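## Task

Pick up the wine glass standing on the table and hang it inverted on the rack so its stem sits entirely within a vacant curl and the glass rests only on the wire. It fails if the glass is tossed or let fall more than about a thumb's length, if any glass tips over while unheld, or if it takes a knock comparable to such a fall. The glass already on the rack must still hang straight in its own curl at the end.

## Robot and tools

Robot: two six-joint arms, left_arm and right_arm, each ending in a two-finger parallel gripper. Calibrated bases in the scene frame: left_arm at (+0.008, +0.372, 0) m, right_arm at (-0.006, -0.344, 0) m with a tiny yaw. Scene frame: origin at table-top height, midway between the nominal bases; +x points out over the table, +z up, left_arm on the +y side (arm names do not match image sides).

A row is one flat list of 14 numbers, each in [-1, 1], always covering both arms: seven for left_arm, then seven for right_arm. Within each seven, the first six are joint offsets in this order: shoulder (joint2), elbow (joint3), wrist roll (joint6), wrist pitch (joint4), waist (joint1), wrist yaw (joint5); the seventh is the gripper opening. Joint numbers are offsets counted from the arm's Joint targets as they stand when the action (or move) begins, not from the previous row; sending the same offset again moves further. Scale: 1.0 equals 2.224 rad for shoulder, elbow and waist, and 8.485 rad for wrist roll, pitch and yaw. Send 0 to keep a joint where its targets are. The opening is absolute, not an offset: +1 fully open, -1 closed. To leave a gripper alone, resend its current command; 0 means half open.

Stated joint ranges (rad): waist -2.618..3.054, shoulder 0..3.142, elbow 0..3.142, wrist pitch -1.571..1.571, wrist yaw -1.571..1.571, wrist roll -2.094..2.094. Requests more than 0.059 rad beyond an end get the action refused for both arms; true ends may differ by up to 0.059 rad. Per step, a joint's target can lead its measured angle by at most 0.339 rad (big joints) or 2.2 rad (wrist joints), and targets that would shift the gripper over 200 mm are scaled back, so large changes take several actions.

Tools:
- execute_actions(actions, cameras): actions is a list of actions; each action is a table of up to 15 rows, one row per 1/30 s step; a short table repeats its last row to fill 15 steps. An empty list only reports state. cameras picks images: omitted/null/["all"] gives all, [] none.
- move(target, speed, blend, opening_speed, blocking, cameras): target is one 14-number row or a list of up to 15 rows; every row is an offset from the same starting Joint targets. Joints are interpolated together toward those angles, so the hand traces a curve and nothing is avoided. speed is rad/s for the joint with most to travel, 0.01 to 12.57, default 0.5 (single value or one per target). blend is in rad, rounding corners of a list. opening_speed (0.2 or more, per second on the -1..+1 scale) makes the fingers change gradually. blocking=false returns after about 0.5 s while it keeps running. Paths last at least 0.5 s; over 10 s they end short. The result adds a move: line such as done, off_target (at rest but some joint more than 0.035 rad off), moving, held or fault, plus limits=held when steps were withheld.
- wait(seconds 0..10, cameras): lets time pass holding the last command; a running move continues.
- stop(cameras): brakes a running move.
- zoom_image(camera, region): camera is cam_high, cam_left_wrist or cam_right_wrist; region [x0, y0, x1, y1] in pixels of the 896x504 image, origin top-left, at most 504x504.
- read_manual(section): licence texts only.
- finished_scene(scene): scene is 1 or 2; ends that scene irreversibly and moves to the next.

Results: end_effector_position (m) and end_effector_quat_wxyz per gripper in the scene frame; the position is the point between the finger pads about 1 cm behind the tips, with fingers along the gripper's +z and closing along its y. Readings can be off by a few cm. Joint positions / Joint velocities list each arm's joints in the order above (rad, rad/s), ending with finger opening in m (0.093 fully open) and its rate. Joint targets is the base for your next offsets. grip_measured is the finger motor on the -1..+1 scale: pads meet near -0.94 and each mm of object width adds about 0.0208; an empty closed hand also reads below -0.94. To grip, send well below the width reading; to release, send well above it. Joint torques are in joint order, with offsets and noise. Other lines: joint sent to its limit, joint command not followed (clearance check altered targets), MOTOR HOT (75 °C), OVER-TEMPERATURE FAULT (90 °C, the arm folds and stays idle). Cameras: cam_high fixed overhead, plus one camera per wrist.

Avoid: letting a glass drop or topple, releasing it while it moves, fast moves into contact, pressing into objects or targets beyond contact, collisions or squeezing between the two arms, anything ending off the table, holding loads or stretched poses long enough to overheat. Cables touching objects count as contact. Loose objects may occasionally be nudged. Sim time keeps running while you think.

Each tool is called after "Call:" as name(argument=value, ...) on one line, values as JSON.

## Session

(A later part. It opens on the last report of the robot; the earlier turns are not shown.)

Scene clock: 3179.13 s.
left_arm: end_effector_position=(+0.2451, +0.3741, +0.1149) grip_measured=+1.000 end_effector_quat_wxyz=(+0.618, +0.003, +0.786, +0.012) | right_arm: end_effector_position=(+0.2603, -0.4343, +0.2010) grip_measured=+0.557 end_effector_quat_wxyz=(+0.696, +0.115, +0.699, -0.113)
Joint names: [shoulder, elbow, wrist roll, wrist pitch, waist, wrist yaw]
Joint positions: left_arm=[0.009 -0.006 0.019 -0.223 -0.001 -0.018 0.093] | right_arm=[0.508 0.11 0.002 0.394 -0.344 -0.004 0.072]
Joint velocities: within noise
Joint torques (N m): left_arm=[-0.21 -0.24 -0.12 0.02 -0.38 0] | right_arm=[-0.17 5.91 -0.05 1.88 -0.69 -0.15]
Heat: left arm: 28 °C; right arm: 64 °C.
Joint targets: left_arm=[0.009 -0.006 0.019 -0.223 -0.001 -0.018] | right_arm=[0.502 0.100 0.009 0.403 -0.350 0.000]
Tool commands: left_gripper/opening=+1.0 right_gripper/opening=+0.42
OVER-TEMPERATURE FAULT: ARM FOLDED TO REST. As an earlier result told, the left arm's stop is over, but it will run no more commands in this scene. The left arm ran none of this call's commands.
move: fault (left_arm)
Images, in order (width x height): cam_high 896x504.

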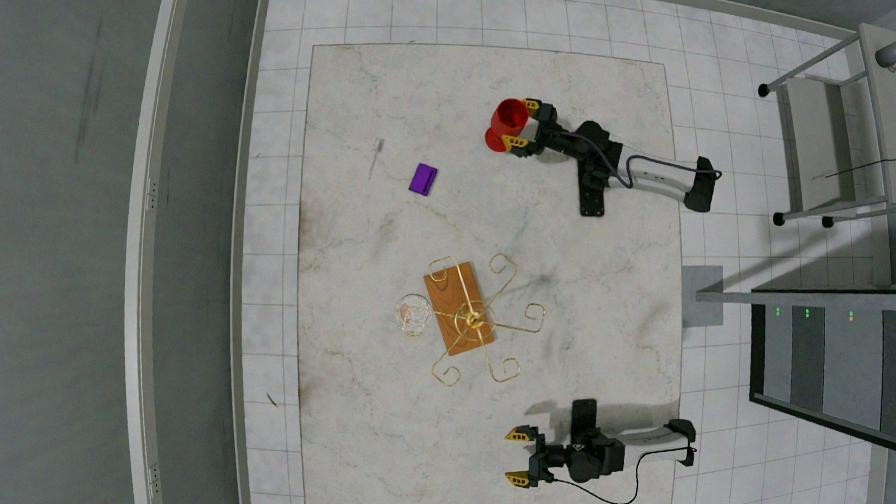

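Call:
move(target=[0,0,0,0,0,0,1,0.5819,0.6553,0.2293,-0.1592,0,-0.1826,0.42], speed=0.7)

Call:
zoom_image(camera="cam_high", region=[400, 90, 560, 230])

Scene clock: 3215.73 s.
left_arm: end_effector_position=(+0.2451, +0.3741, +0.1149) grip_measured=+1.000 end_effector_quat_wxyz=(+0.618, +0.003, +0.786, +0.012) | right_arm: end_effector_position=(+0.3894, -0.3012, +0.2865) grip_measured=+0.556 end_effector_quat_wxyz=(-0.400, +0.593, +0.413, +0.564)
Joint names: [shoulder, elbow, wrist roll, wrist pitch, waist, wrist yaw]
Joint positions: left_arm=[0.009 -0.006 0.019 -0.223 -0.001 -0.018 0.093] | right_arm=[1.795 1.524 1.946 -0.934 -0.344 -1.523 0.072]
Joint velocities: within noise
Joint torques (N m): left_arm=[-0.18 -0.27 -0.08 -0.04 -0.38 -0.01] | right_arm=[-8.39 8.49 0.01 0.46 -0.87 -0.99]
Heat: left arm: 28 °C; right arm: 45 °C.
Joint targets: left_arm=[0.009 -0.006 0.019 -0.223 -0.001 -0.018] | right_arm=[1.797 1.557 1.955 -0.948 -0.350 -1.549]
Tool commands: left_gripper/opening=+1.0 right_gripper/opening=+0.42
OVER-TEMPERATURE FAULT: ARM FOLDED TO REST. As an earlier result told, the left arm's stop is over, but it will run no more commands in this scene. The left arm ran none of this call's commands.
move: fault (left_arm)
camera_calibration:
cam_left_wrist: T_world_to_cam=[[-0.00228004, -0.999571, -0.0291969, 0.379122], [-0.615038, 0.0244234, -0.788119, 0.272423], [0.788494, 0.0161602, -0.61483, -0.048078], [0, 0, 0, 1]] pos_world=[0.206324, 0.373083, 0.196211]
cam_right_wrist: T_world_to_cam=[[-0.94253, 0.330538, 0.0488042, 0.454269], [-0.0782991, -0.360506, 0.929465, -0.304184], [0.324818, 0.872227, 0.365668, 0.1093], [0, 0, 0, 1]] pos_world=[0.368842, -0.355148, 0.220591]

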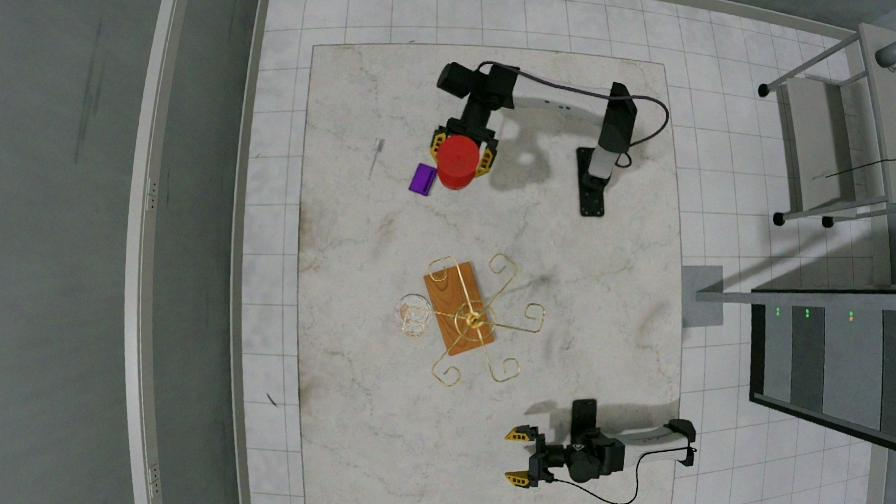

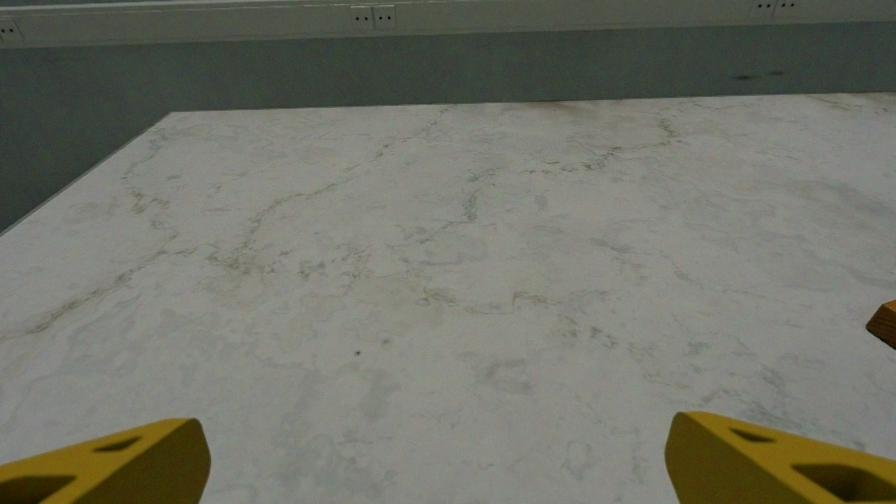

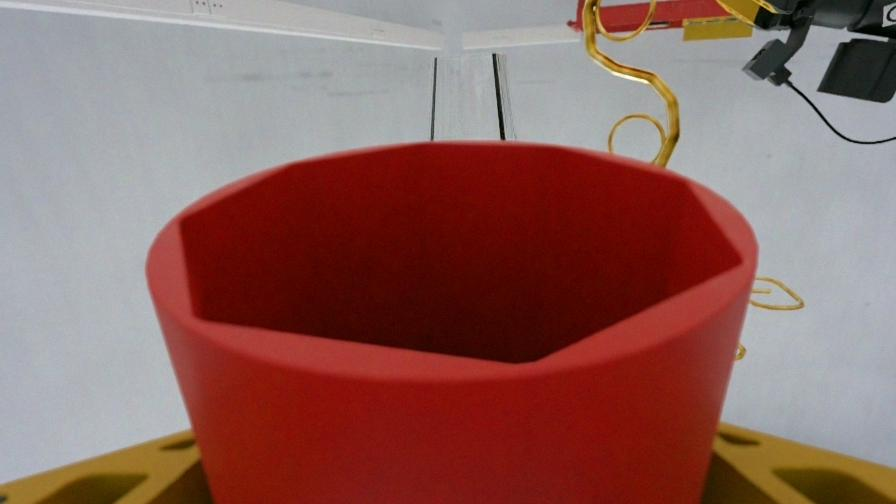

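Scaled by 3.150 from the camera's 896x504 image, which has a finer 1280x720 frame.

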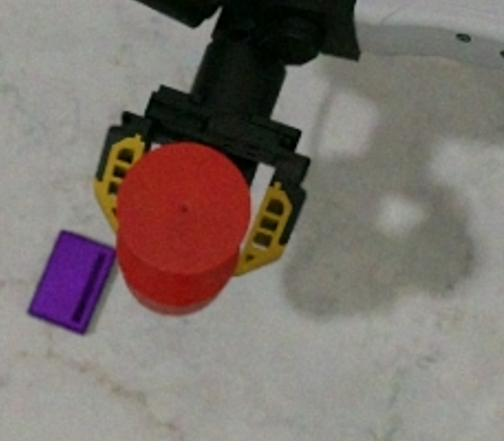

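Call:
move(target=[0,0,0,0,0,0,1,0.0310,0.0261,0.0011,0.0062,0.1650,-0.0031,0.42], speed=0.3, cameras=["cam_high","cam_right_wrist"])

Call:
zoom_image(camera="cam_high", region=[410, 170, 550, 340])

Scene clock: 3292.63 s.
left_arm: end_effector_position=(+0.2451, +0.3741, +0.1149) grip_measured=+1.000 end_effector_quat_wxyz=(+0.618, +0.003, +0.786, +0.012) | right_arm: end_effector_position=(+0.3648, -0.1641, +0.2845) grip_measured=+0.556 end_effector_quat_wxyz=(+0.503, -0.501, -0.509, -0.487)
Joint names: [shoulder, elbow, wrist roll, wrist pitch, waist, wrist yaw]
Joint positions: left_arm=[0.009 -0.006 0.019 -0.223 -0.001 -0.018 0.093] | right_arm=[1.86 1.581 1.955 -0.914 0.016 -1.55 0.072]
Joint velocities: within noise
Joint torques (N m): left_arm=[-0.06 -0.36 -0.04 0 -0.35 0.03] | right_arm=[-8.77 8.61 -0.04 0.82 -0.08 -1.01]
Heat: left arm: 28 °C; right arm: 45 °C.
Joint targets: left_arm=[0.009 -0.006 0.019 -0.223 -0.001 -0.018] | right_arm=[1.866 1.615 1.964 -0.896 0.017 -1.575]
Tool commands: left_gripper/opening=+1.0 right_gripper/opening=+0.42
OVER-TEMPERATURE FAULT: ARM FOLDED TO REST. As an earlier result told, the left arm's stop is over, but it will run no more commands in this scene. The left arm ran none of this call's commands.
move: fault (left_arm)
camera_calibration:
cam_right_wrist: T_world_to_cam=[[-0.998373, -0.0333713, 0.0462446, 0.347246], [0.0555782, -0.387677, 0.920118, -0.305419], [-0.0127776, 0.921191, 0.388901, 0.12292], [0, 0, 0, 1]] pos_world=[0.365226, -0.220049, 0.21716]
Images, in order (width x height): cam_high 896x504, cam_right_wrist 896x504.

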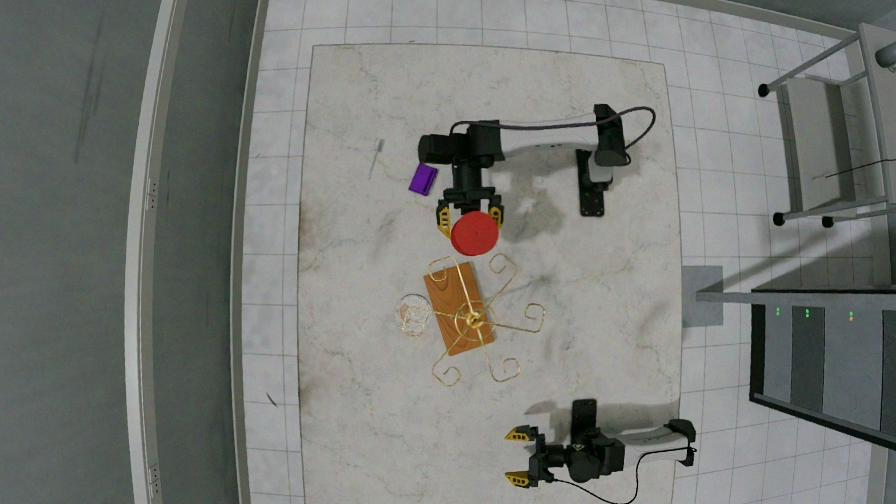

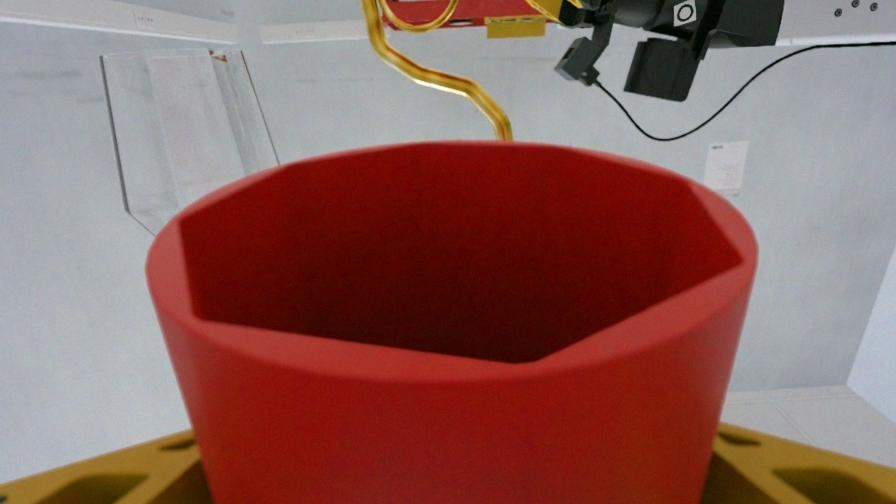

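Scaled by 2.965 from the camera's 896x504 image, which has a finer 1280x720 frame.

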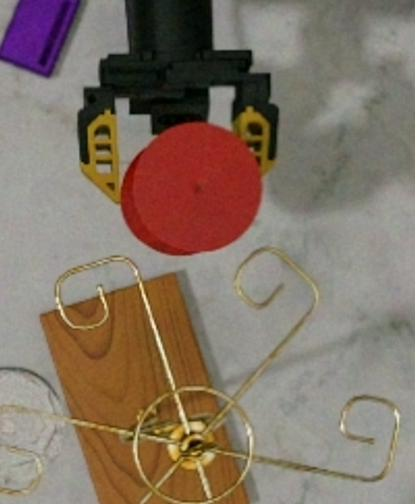

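Call:
move(target=[0,0,0,0,0,0,1,0.0495,0.0544,0,0,0.0578,0,0.42], speed=0.2, cameras=["cam_high","cam_right_wrist"])

Call:
zoom_image(camera="cam_high", region=[410, 200, 550, 370])

Scene clock: 3363.90 s.
left_arm: end_effector_position=(+0.2451, +0.3741, +0.1149) grip_measured=+1.000 end_effector_quat_wxyz=(+0.618, +0.003, +0.786, +0.012) | right_arm: end_effector_position=(+0.3674, -0.1145, +0.2775) grip_measured=+0.556 end_effector_quat_wxyz=(+0.530, -0.464, -0.542, -0.458)
Joint names: [shoulder, elbow, wrist roll, wrist pitch, waist, wrist yaw]
Joint positions: left_arm=[0.009 -0.006 0.019 -0.223 -0.001 -0.018 0.093] | right_arm=[1.971 1.701 1.957 -0.91 0.142 -1.551 0.072]
Joint velocities: within noise
Joint torques (N m): left_arm=[-0.06 -0.31 -0.05 -0.05 -0.64 0.06] | right_arm=[-9.91 8.39 0 0.74 0.08 -0.97]
Heat: left arm: 28 °C; right arm: 48 °C.
Joint targets: left_arm=[0.009 -0.006 0.019 -0.223 -0.001 -0.018] | right_arm=[1.976 1.736 1.964 -0.896 0.145 -1.575]
Tool commands: left_gripper/opening=+1.0 right_gripper/opening=+0.42
OVER-TEMPERATURE FAULT: ARM FOLDED TO REST. As an earlier result told, the left arm's stop is over, but it will run no more commands in this scene. The left arm ran none of this call's commands.
move: fault (left_arm)
camera_calibration:
cam_right_wrist: T_world_to_cam=[[-0.986692, -0.158908, 0.034448, 0.336451], [0.0933604, -0.380218, 0.920173, -0.292925], [-0.133125, 0.911143, 0.389994, 0.122797], [0, 0, 0, 1]] pos_world=[0.375669, -0.169796, 0.210062]
Images, in order (width x height): cam_high 896x504, cam_right_wrist 896x504.

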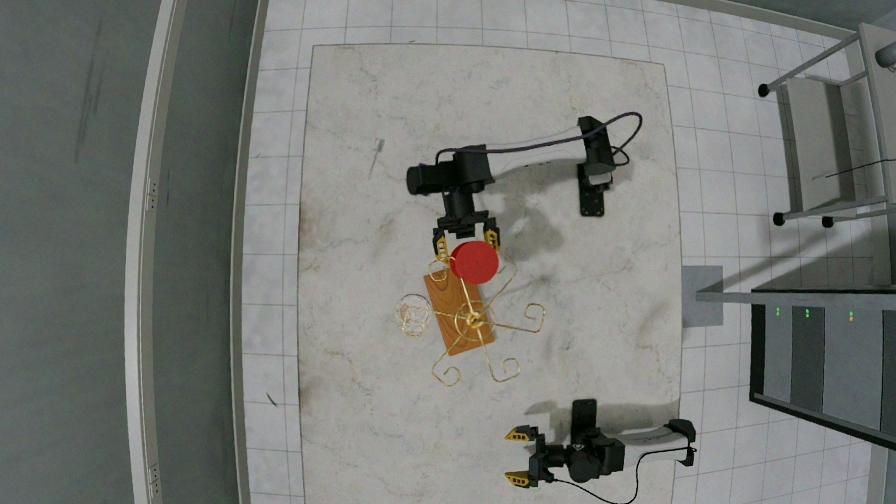

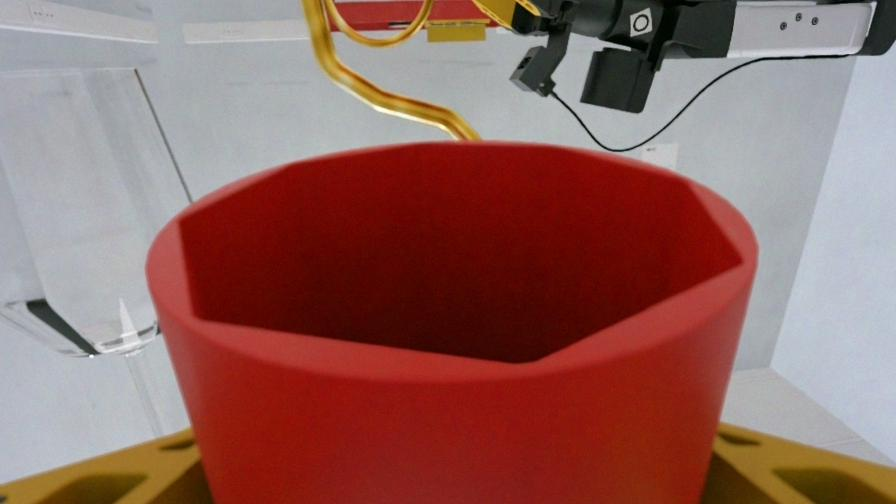

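Scaled by 2.965 from the camera's 896x504 image, which has a finer 1280x720 frame.

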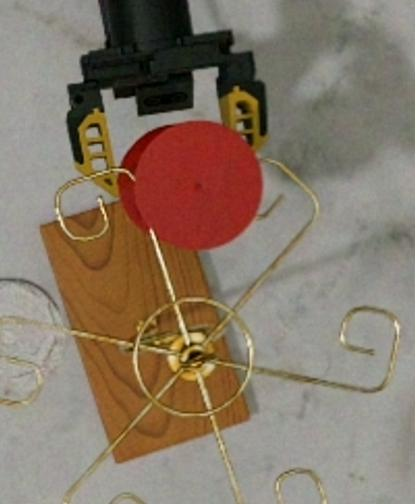

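Call:
move(target=[0,0,0,0,0,0,1,-0.0205,-0.0238,0,-0.0011,0.0241,0,0.42], speed=0.15, cameras=["cam_high"])

Call:
zoom_image(camera="cam_high", region=[410, 200, 550, 370])

Scene clock: 3423.83 s.
left_arm: end_effector_position=(+0.2451, +0.3741, +0.1149) grip_measured=+1.000 end_effector_quat_wxyz=(+0.618, +0.003, +0.786, +0.012) | right_arm: end_effector_position=(+0.3532, -0.0950, +0.2772) grip_measured=+0.556 end_effector_quat_wxyz=(+0.543, -0.450, -0.554, -0.443)
Joint names: [shoulder, elbow, wrist roll, wrist pitch, waist, wrist yaw]
Joint positions: left_arm=[0.009 -0.006 0.019 -0.223 -0.001 -0.018 0.093] | right_arm=[1.967 1.694 1.957 -0.91 0.196 -1.551 0.072]
Joint velocities: within noise
Joint torques (N m): left_arm=[-0.13 -0.32 -0.08 -0.03 -0.34 -0.06] | right_arm=[-13.63 4.82 0 0.64 0.17 -1]
Heat: left arm: 28 °C; right arm: 48 °C.
Joint targets: left_arm=[0.009 -0.006 0.019 -0.223 -0.001 -0.018] | right_arm=[1.930 1.683 1.964 -0.905 0.199 -1.575]
Tool commands: left_gripper/opening=+1.0 right_gripper/opening=+0.42
OVER-TEMPERATURE FAULT: ARM FOLDED TO REST. As an earlier result told, the left arm's stop is over, but it will run no more commands in this scene. The left arm ran none of this call's commands.
move: fault (left_arm), off_target (right_arm); right_arm: the shoulder is farthest, 0.036 rad from its target
Images, in order (width x height): cam_high 896x504.

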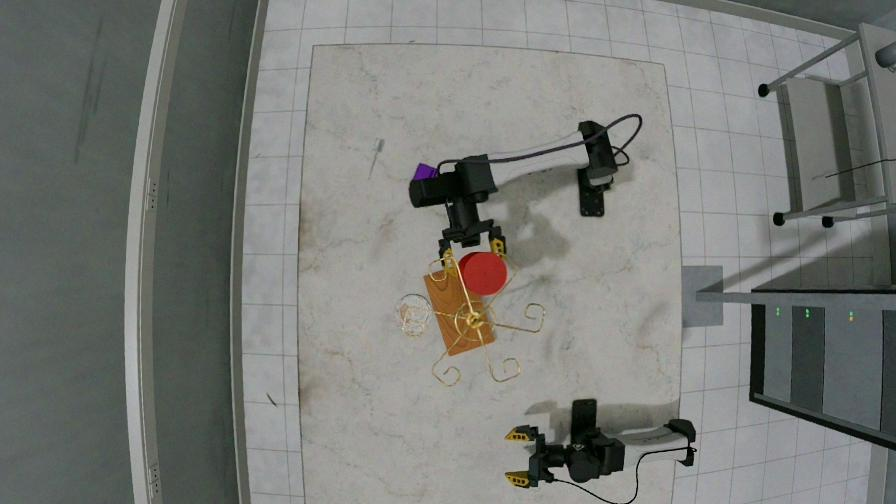

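Scaled by 2.965 from the camera's 896x504 image, which has a finer 1280x720 frame.

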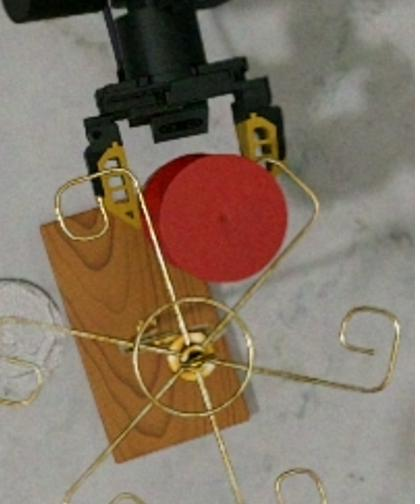

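Call:
move(target=[0,0,0,0,0,0,1,-0.0148,-0.0187,0,0.0014,0.0296,0,0.42], speed=0.15, cameras=["cam_high"])

Call:
zoom_image(camera="cam_high", region=[410, 200, 550, 370])

Scene clock: 3450.00 s.
left_arm: end_effector_position=(+0.2451, +0.3741, +0.1149) grip_measured=+1.000 end_effector_quat_wxyz=(+0.618, +0.003, +0.786, +0.012) | right_arm: end_effector_position=(+0.3272, -0.0743, +0.2788) grip_measured=+0.556 end_effector_quat_wxyz=(+0.559, -0.433, -0.567, -0.423)
Joint names: [shoulder, elbow, wrist roll, wrist pitch, waist, wrist yaw]
Joint positions: left_arm=[0.009 -0.006 0.019 -0.223 -0.001 -0.018 0.093] | right_arm=[1.932 1.653 1.957 -0.91 0.263 -1.551 0.072]
Joint velocities: within noise
Joint torques (N m): left_arm=[0.1 -0.1 -0.08 -0.03 -0.35 0] | right_arm=[-13.03 4.88 0.01 0.76 -0.03 -0.96]
Heat: left arm: 28 °C; right arm: 53 °C.
Joint targets: left_arm=[0.009 -0.006 0.019 -0.223 -0.001 -0.018] | right_arm=[1.897 1.642 1.964 -0.893 0.265 -1.575]
Tool commands: left_gripper/opening=+1.0 right_gripper/opening=+0.42
OVER-TEMPERATURE FAULT: ARM FOLDED TO REST. As an earlier result told, the left arm's stop is over, but it will run no more commands in this scene. The left arm ran none of this call's commands.
move: fault (left_arm)
Images, in order (width x height): cam_high 896x504.

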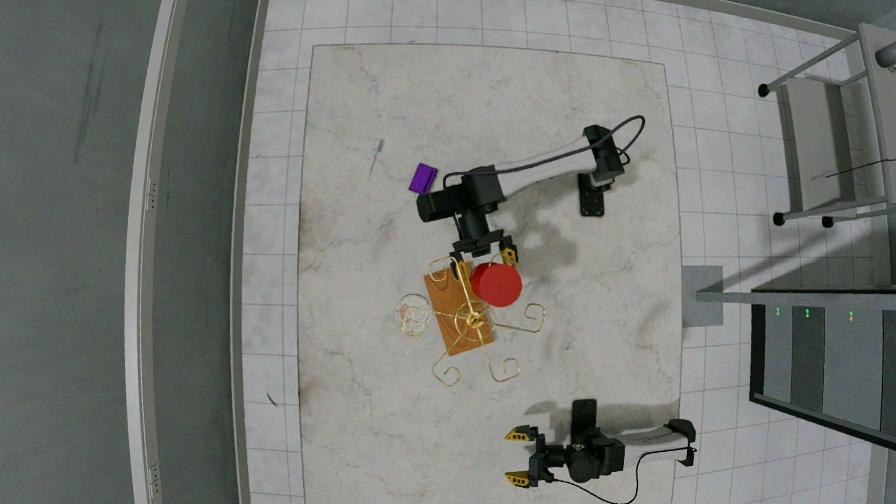

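Scaled by 2.965 from the camera's 896x504 image, which has a finer 1280x720 frame.

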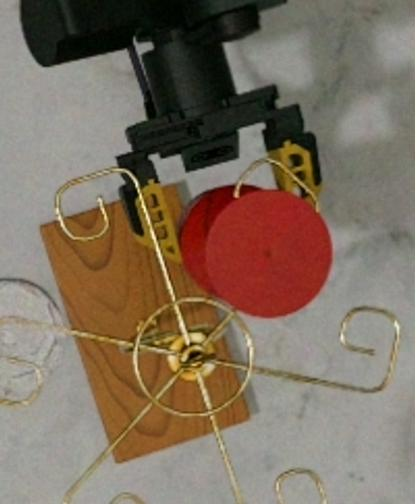

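Call:
move(target=[0,0,0,0,0,0,1,-0.0330,-0.0430,0,0.0032,-0.0143,0,0.42], speed=0.12, cameras=["cam_high"])

Call:
zoom_image(camera="cam_high", region=[410, 200, 550, 370])

Scene clock: 3488.80 s.
left_arm: end_effector_position=(+0.2451, +0.3741, +0.1149) grip_measured=+1.000 end_effector_quat_wxyz=(+0.618, +0.003, +0.786, +0.012) | right_arm: end_effector_position=(+0.3151, -0.0867, +0.2802) grip_measured=+0.556 end_effector_quat_wxyz=(+0.553, -0.438, -0.563, -0.431)
Joint names: [shoulder, elbow, wrist roll, wrist pitch, waist, wrist yaw]
Joint positions: left_arm=[0.009 -0.006 0.019 -0.223 -0.001 -0.018 0.093] | right_arm=[1.857 1.557 1.957 -0.884 0.24 -1.551 0.072]
Joint velocities: within noise
Joint torques (N m): left_arm=[-0.01 -0.28 -0.08 -0.09 -0.54 -0.01] | right_arm=[-12.38 4.9 -0.04 0.8 -0.62 -1]
Heat: left arm: 28 °C; right arm: 52 °C.
Joint targets: left_arm=[0.009 -0.006 0.019 -0.223 -0.001 -0.018] | right_arm=[1.824 1.546 1.964 -0.866 0.233 -1.575]
Tool commands: left_gripper/opening=+1.0 right_gripper/opening=+0.42
OVER-TEMPERATURE FAULT: ARM FOLDED TO REST. As an earlier result told, the left arm's stop is over, but it will run no more commands in this scene. The left arm ran none of this call's commands.
move: fault (left_arm)
Images, in order (width x height): cam_high 896x504.

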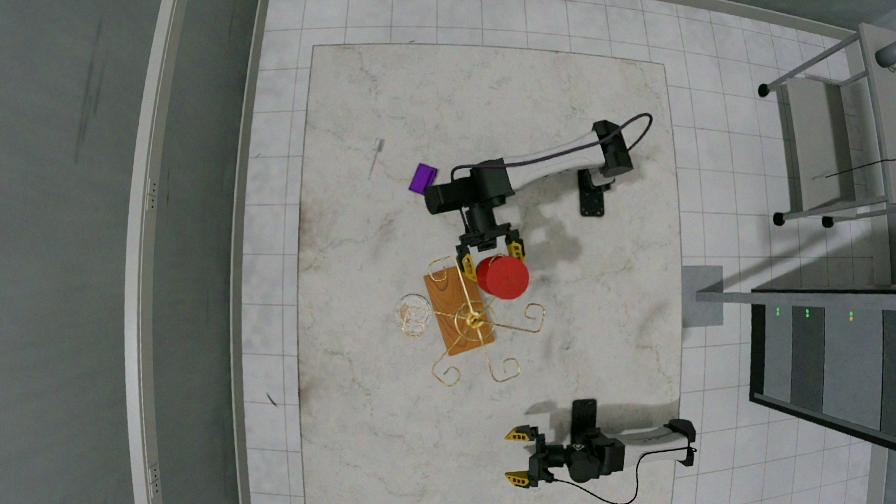

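Scaled by 2.965 from the camera's 896x504 image, which has a finer 1280x720 frame.

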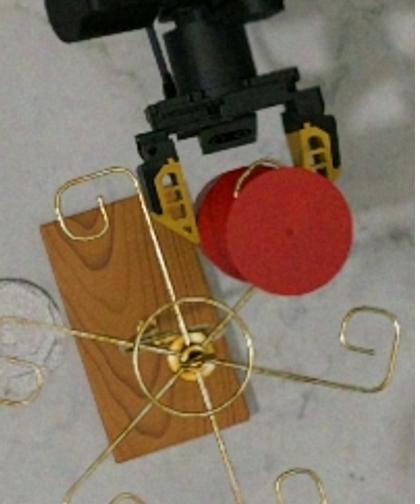

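Call:
move(target=[[0,0,0,0,0,0,1,0,0,0,0,-0.0030,0,0.42],[0,0,0,0,0,0,1,-0.0292,-0.0351,0,0.0015,-0.0136,0,0.42]], speed=0.1, cameras=["cam_high","cam_right_wrist"])

Call:
zoom_image(camera="cam_high", region=[410, 200, 550, 370])

Scene clock: 3515.03 s.
left_arm: end_effector_position=(+0.2451, +0.3741, +0.1149) grip_measured=+1.000 end_effector_quat_wxyz=(+0.618, +0.003, +0.786, +0.012) | right_arm: end_effector_position=(+0.3060, -0.1003, +0.2818) grip_measured=+0.556 end_effector_quat_wxyz=(+0.546, -0.446, -0.557, -0.439)
Joint names: [shoulder, elbow, wrist roll, wrist pitch, waist, wrist yaw]
Joint positions: left_arm=[0.009 -0.006 0.019 -0.223 -0.001 -0.018 0.093] | right_arm=[1.79 1.479 1.957 -0.871 0.21 -1.551 0.072]
Joint velocities: within noise
Joint torques (N m): left_arm=[0.02 -0.08 -0.06 -0.06 -0.32 -0.04] | right_arm=[-11.6 5.04 -0.02 0.79 -0.81 -0.96]
Heat: left arm: 28 °C; right arm: 54 °C.
Joint targets: left_arm=[0.009 -0.006 0.019 -0.223 -0.001 -0.018] | right_arm=[1.759 1.468 1.964 -0.853 0.203 -1.575]
Tool commands: left_gripper/opening=+1.0 right_gripper/opening=+0.42
OVER-TEMPERATURE FAULT: ARM FOLDED TO REST. As an earlier result told, the left arm's stop is over, but it will run no more commands in this scene. The left arm ran none of this call's commands.
move: fault (left_arm)
camera_calibration:
cam_right_wrist: T_world_to_cam=[[-0.973673, -0.22492, 0.0370379, 0.266636], [0.121128, -0.37287, 0.919943, -0.293467], [-0.193104, 0.90021, 0.390298, 0.117177], [0, 0, 0, 1]] pos_world=[0.317791, -0.154937, 0.214363]
Images, in order (width x height): cam_high 896x504, cam_right_wrist 896x504.

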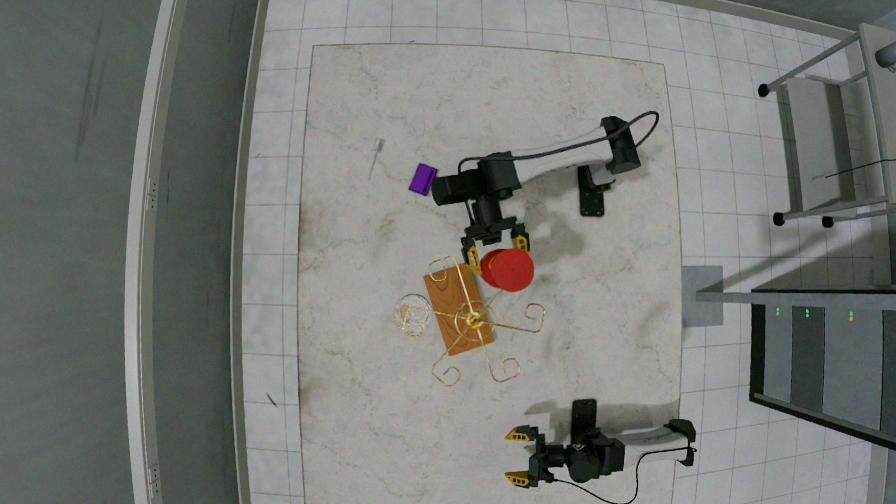

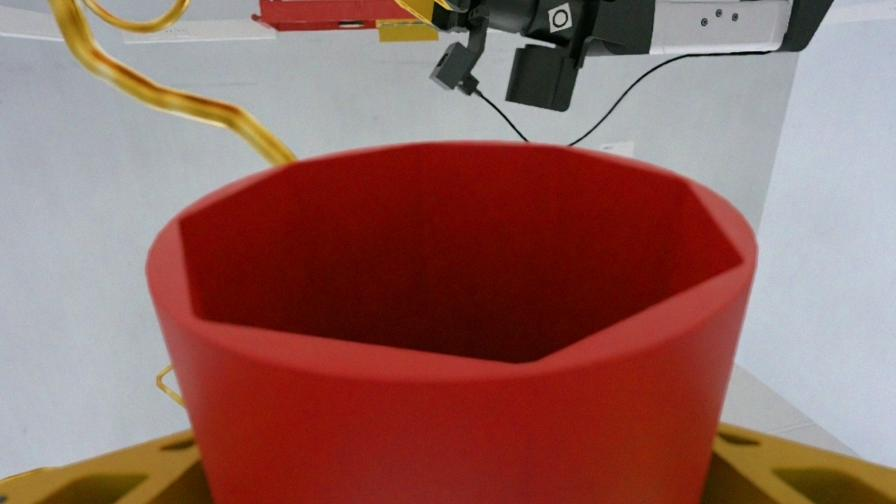

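Scaled by 2.965 from the camera's 896x504 image, which has a finer 1280x720 frame.

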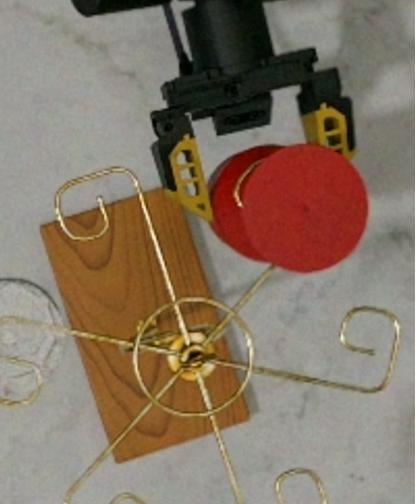

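Call:
move(target=[0,0,0,0,0,0,1,0.0207,-0.0353,0,0.0101,0,0,0.42], speed=0.08, cameras=["cam_high","cam_right_wrist"])

Call:
zoom_image(camera="cam_high", region=[410, 200, 550, 370])

Scene clock: 3555.23 s.
left_arm: end_effector_position=(+0.2451, +0.3741, +0.1149) grip_measured=+1.000 end_effector_quat_wxyz=(+0.618, +0.003, +0.786, +0.012) | right_arm: end_effector_position=(+0.3059, -0.1003, +0.2580) grip_measured=+0.556 end_effector_quat_wxyz=(+0.548, -0.448, -0.555, -0.438)
Joint names: [shoulder, elbow, wrist roll, wrist pitch, waist, wrist yaw]
Joint positions: left_arm=[0.009 -0.006 0.019 -0.223 -0.001 -0.018 0.093] | right_arm=[1.802 1.399 1.957 -0.786 0.21 -1.552 0.072]
Joint velocities: within noise
Joint torques (N m): left_arm=[-0.03 -0.25 -0.1 -0.04 -0.53 -0.02] | right_arm=[-8.34 4.82 -0.05 0.8 -0.73 -1.01]
Heat: left arm: 28 °C; right arm: 51 °C.
Joint targets: left_arm=[0.009 -0.006 0.019 -0.223 -0.001 -0.018] | right_arm=[1.805 1.390 1.964 -0.767 0.203 -1.575]
Tool commands: left_gripper/opening=+1.0 right_gripper/opening=+0.42
OVER-TEMPERATURE FAULT: ARM FOLDED TO REST. As an earlier result told, the left arm's stop is over, but it will run no more commands in this scene. The left arm ran none of this call's commands.
move: fault (left_arm)
camera_calibration:
cam_right_wrist: T_world_to_cam=[[-0.973344, -0.225107, 0.0439171, 0.265478], [0.127533, -0.372072, 0.919401, -0.273252], [-0.190624, 0.900494, 0.390863, 0.125629], [0, 0, 0, 1]] pos_world=[0.317198, -0.155037, 0.190465]
Images, in order (width x height): cam_high 896x504, cam_right_wrist 896x504.

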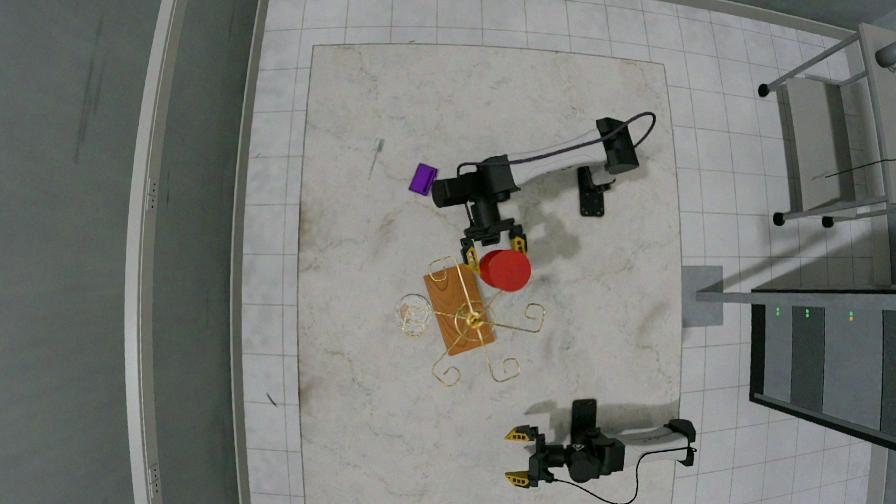

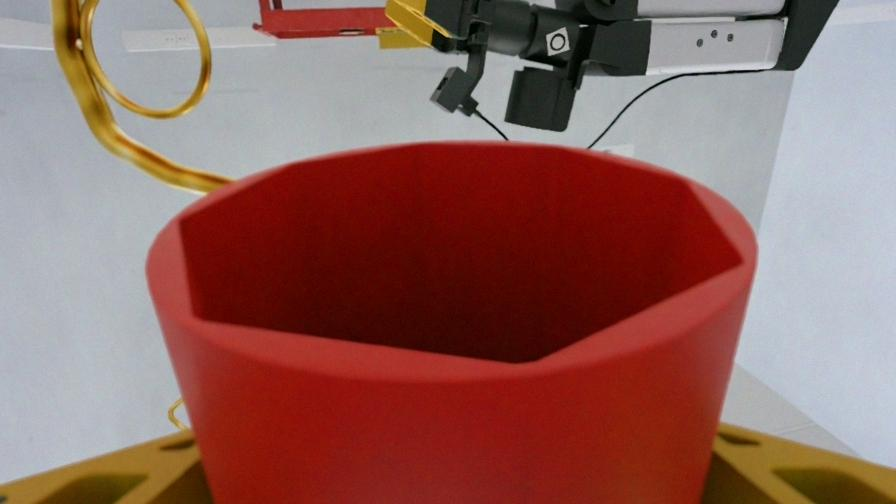

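Scaled by 2.965 from the camera's 896x504 image, which has a finer 1280x720 frame.

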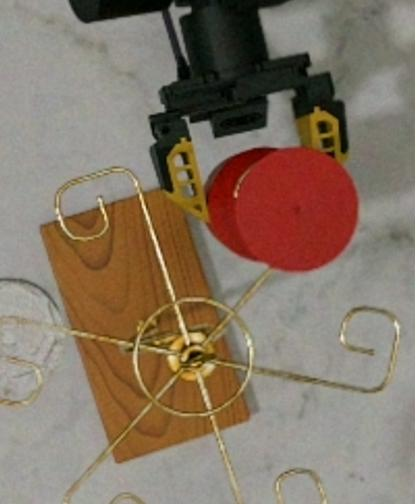

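Call:
move(target=[0,0,0,0,0,0,1,0.00126,-0.0104,0,0.00296,0,0,0.42], speed=0.05, cameras=["cam_right_wrist"])

Scene clock: 3575.70 s.
left_arm: end_effector_position=(+0.2451, +0.3741, +0.1149) grip_measured=+1.000 end_effector_quat_wxyz=(+0.618, +0.003, +0.786, +0.012) | right_arm: end_effector_position=(+0.3048, -0.1005, +0.2553) grip_measured=+0.556 end_effector_quat_wxyz=(+0.551, -0.442, -0.554, -0.441)
Joint names: [shoulder, elbow, wrist roll, wrist pitch, waist, wrist yaw]
Joint positions: left_arm=[0.009 -0.006 0.019 -0.223 -0.001 -0.018 0.093] | right_arm=[1.802 1.38 1.959 -0.759 0.21 -1.565 0.072]
Joint velocities: within noise
Joint torques (N m): left_arm=[0.03 -0.17 -0.05 -0.03 -0.34 0.01] | right_arm=[-8.12 4.55 -0.08 0.82 -0.81 -0.85]
Heat: left arm: 28 °C; right arm: 48 °C.
Joint targets: left_arm=[0.009 -0.006 0.019 -0.223 -0.001 -0.018] | right_arm=[1.808 1.367 1.964 -0.742 0.203 -1.575]
Tool commands: left_gripper/opening=+1.0 right_gripper/opening=+0.42
OVER-TEMPERATURE FAULT: ARM FOLDED TO REST. As an earlier result told, the left arm's stop is over, but it will run no more commands in this scene. The left arm ran none of this call's commands.
move: fault (left_arm)
camera_calibration:
cam_right_wrist: T_world_to_cam=[[-0.972395, -0.230263, 0.037784, 0.265324], [0.126282, -0.383138, 0.915018, -0.270418], [-0.196218, 0.89453, 0.40164, 0.125027], [0, 0, 0, 1]] pos_world=[0.316681, -0.154354, 0.187197]
Images, in order (width x height): cam_right_wrist 896x504.

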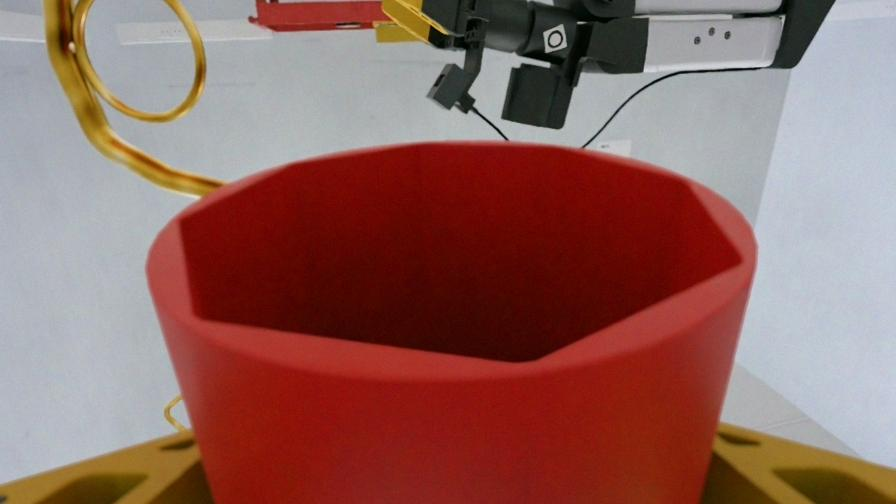

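Call:
execute_actions(actions=[], cameras=["cam_high"])

Call:
zoom_image(camera="cam_high", region=[440, 220, 560, 350])

Scene clock: 3584.67 s.
left_arm: end_effector_position=(+0.2451, +0.3741, +0.1149) grip_measured=+1.000 end_effector_quat_wxyz=(+0.618, +0.003, +0.786, +0.012) | right_arm: end_effector_position=(+0.3048, -0.1005, +0.2553) grip_measured=+0.556 end_effector_quat_wxyz=(+0.551, -0.442, -0.554, -0.441)
Joint names: [shoulder, elbow, wrist roll, wrist pitch, waist, wrist yaw]
Joint positions: left_arm=[0.009 -0.006 0.019 -0.223 -0.001 -0.018 0.093] | right_arm=[1.802 1.379 1.959 -0.758 0.21 -1.565 0.072]
Joint velocities: within noise
Joint torques (N m): left_arm=[-0.27 -0.31 -0.07 -0.03 -0.27 -0.03] | right_arm=[-8.16 4.51 -0.05 0.78 -0.73 -0.88]
Heat: left arm: 28 °C; right arm: 47 °C.
Joint targets: left_arm=[0.009 -0.006 0.019 -0.223 -0.001 -0.018] | right_arm=[1.808 1.366 1.964 -0.742 0.203 -1.575]
Tool commands: left_gripper/opening=+1.0 right_gripper/opening=+0.42
OVER-TEMPERATURE FAULT: ARM FOLDED TO REST. As an earlier result told, the left arm's stop is over, but it will run no more commands in this scene.
Images, in order (width x height): cam_high 896x504.

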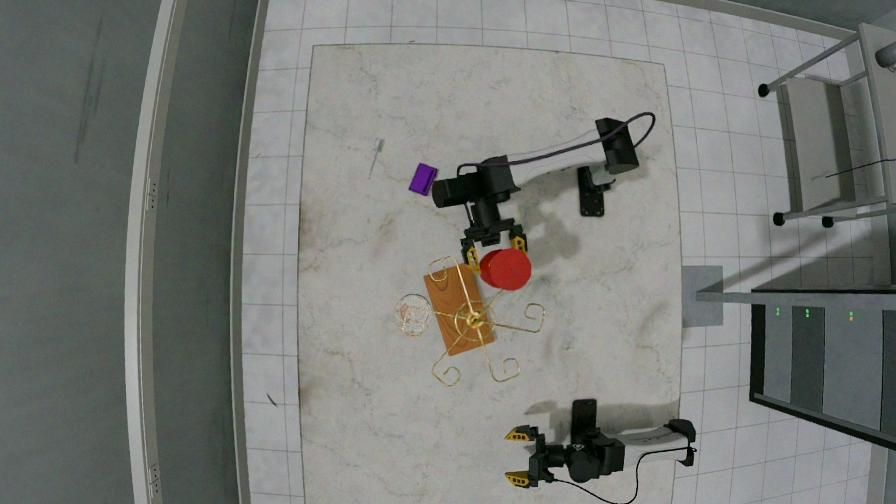

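Scaled by 3.877 from the camera's 896x504 image, which has a finer 1280x720 frame.

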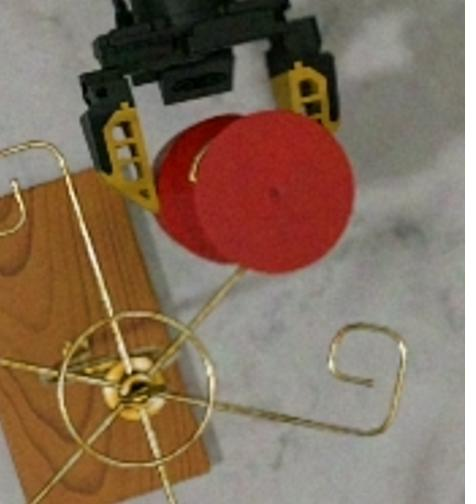

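Call:
move(target=[0,0,0,0,0,0,1,0.0005,-0.0045,0,0.0013,0,0,0.42], speed=0.04, cameras=["cam_high"])

Call:
zoom_image(camera="cam_high", region=[440, 220, 560, 350])

Scene clock: 3601.67 s.
left_arm: end_effector_position=(+0.2451, +0.3741, +0.1149) grip_measured=+1.000 end_effector_quat_wxyz=(+0.618, +0.003, +0.786, +0.012) | right_arm: end_effector_position=(+0.3042, -0.1007, +0.2549) grip_measured=+0.556 end_effector_quat_wxyz=(+0.553, -0.439, -0.553, -0.442)
Joint names: [shoulder, elbow, wrist roll, wrist pitch, waist, wrist yaw]
Joint positions: left_arm=[0.009 -0.006 0.019 -0.223 -0.001 -0.018 0.093] | right_arm=[1.802 1.372 1.961 -0.747 0.21 -1.574 0.072]
Joint velocities: within noise
Joint torques (N m): left_arm=[-0.12 -0.13 -0.09 -0.02 -0.46 -0.04] | right_arm=[-7.95 4.36 -0.1 0.81 -0.58 -0.76]
Heat: left arm: 28 °C; right arm: 46 °C.
Joint targets: left_arm=[0.009 -0.006 0.019 -0.223 -0.001 -0.018] | right_arm=[1.809 1.357 1.964 -0.731 0.203 -1.575]
Tool commands: left_gripper/opening=+1.0 right_gripper/opening=+0.42
OVER-TEMPERATURE FAULT: ARM FOLDED TO REST. As an earlier result told, the left arm's stop is over, but it will run no more commands in this scene. The left arm ran none of this call's commands.
move: fault (left_arm)
Images, in order (width x height): cam_high 896x504.

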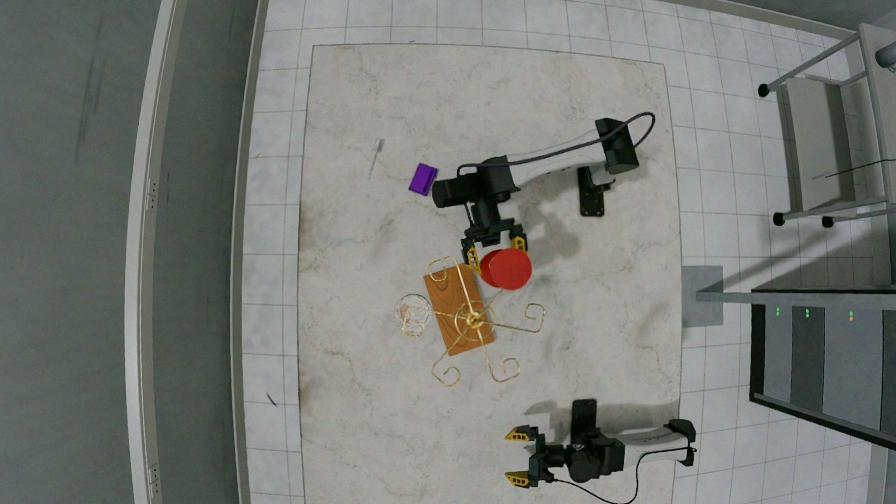

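Scaled by 3.877 from the camera's 896x504 image, which has a finer 1280x720 frame.

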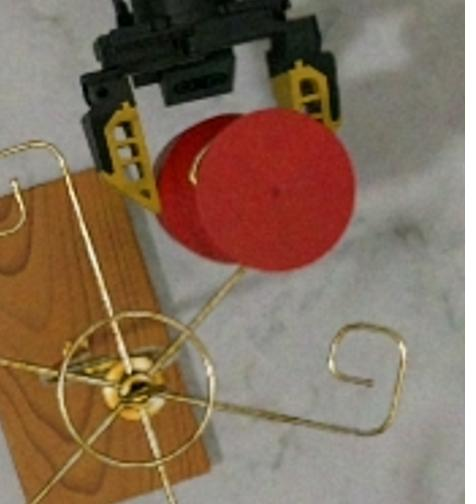

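Call:
move(target=[0,0,0,0,0,0,1,0,0,0,0,0,0,1], opening_speed=0.35, cameras=["cam_high","cam_right_wrist"])

Call:
zoom_image(camera="cam_high", region=[440, 220, 560, 350])

Scene clock: 3685.40 s.
left_arm: end_effector_position=(+0.2451, +0.3741, +0.1149) grip_measured=+1.000 end_effector_quat_wxyz=(+0.618, +0.003, +0.786, +0.012) | right_arm: end_effector_position=(+0.3042, -0.1007, +0.2549) grip_measured=+0.999 end_effector_quat_wxyz=(+0.553, -0.438, -0.553, -0.442)
Joint names: [shoulder, elbow, wrist roll, wrist pitch, waist, wrist yaw]
Joint positions: left_arm=[0.009 -0.006 0.019 -0.223 -0.001 -0.018 0.093] | right_arm=[1.802 1.371 1.961 -0.745 0.21 -1.575 0.093]
Joint velocities: within noise
Joint torques (N m): left_arm=[-0.09 -0.34 -0.07 -0.09 -0.46 0.03] | right_arm=[-8.02 4.37 -0.06 0.76 -0.69 -0.77]
Heat: left arm: 28 °C; right arm: 44 °C.
Joint targets: left_arm=[0.009 -0.006 0.019 -0.223 -0.001 -0.018] | right_arm=[1.809 1.356 1.964 -0.731 0.203 -1.575]
Tool commands: left_gripper/opening=+1.0 right_gripper/opening=+1.0
OVER-TEMPERATURE FAULT: ARM FOLDED TO REST. As an earlier result told, the left arm's stop is over, but it will run no more commands in this scene. The left arm ran none of this call's commands.
move: fault (left_arm)
camera_calibration:
cam_right_wrist: T_world_to_cam=[[-0.971537, -0.234284, 0.0350406, 0.264715], [0.127245, -0.391353, 0.911401, -0.270235], [-0.199813, 0.889918, 0.410026, 0.123639], [0, 0, 0, 1]] pos_world=[0.316271, -0.153767, 0.186322]
Images, in order (width x height): cam_high 896x504, cam_right_wrist 896x504.

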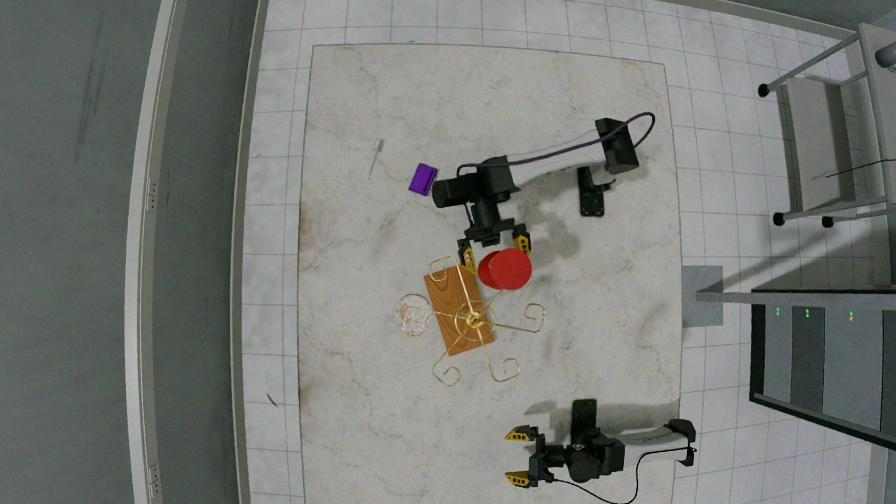

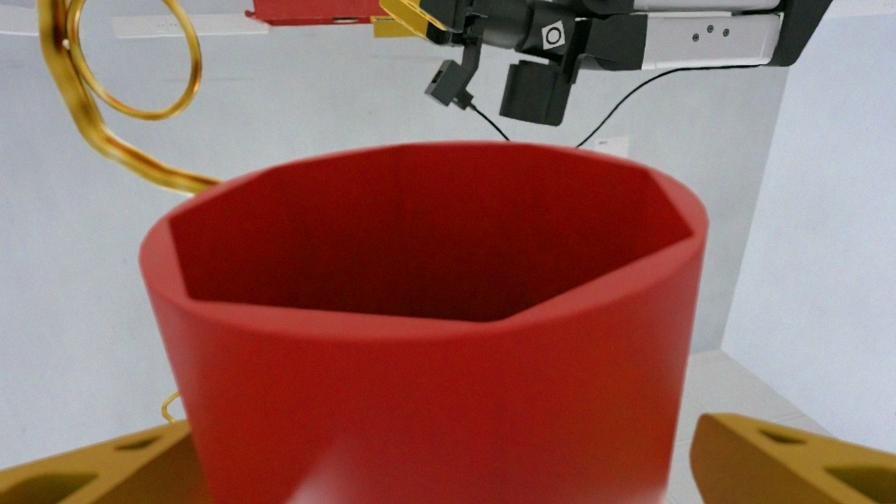

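Scaled by 3.877 from the camera's 896x504 image, which has a finer 1280x720 frame.

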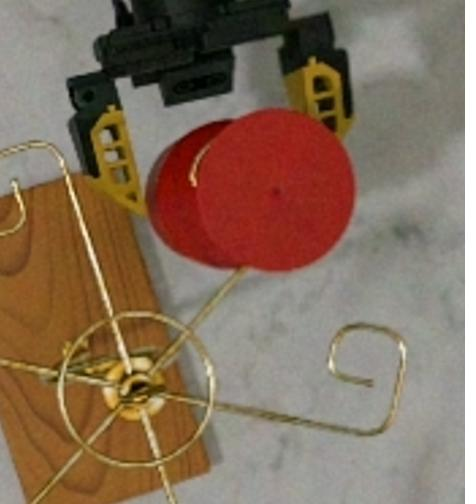

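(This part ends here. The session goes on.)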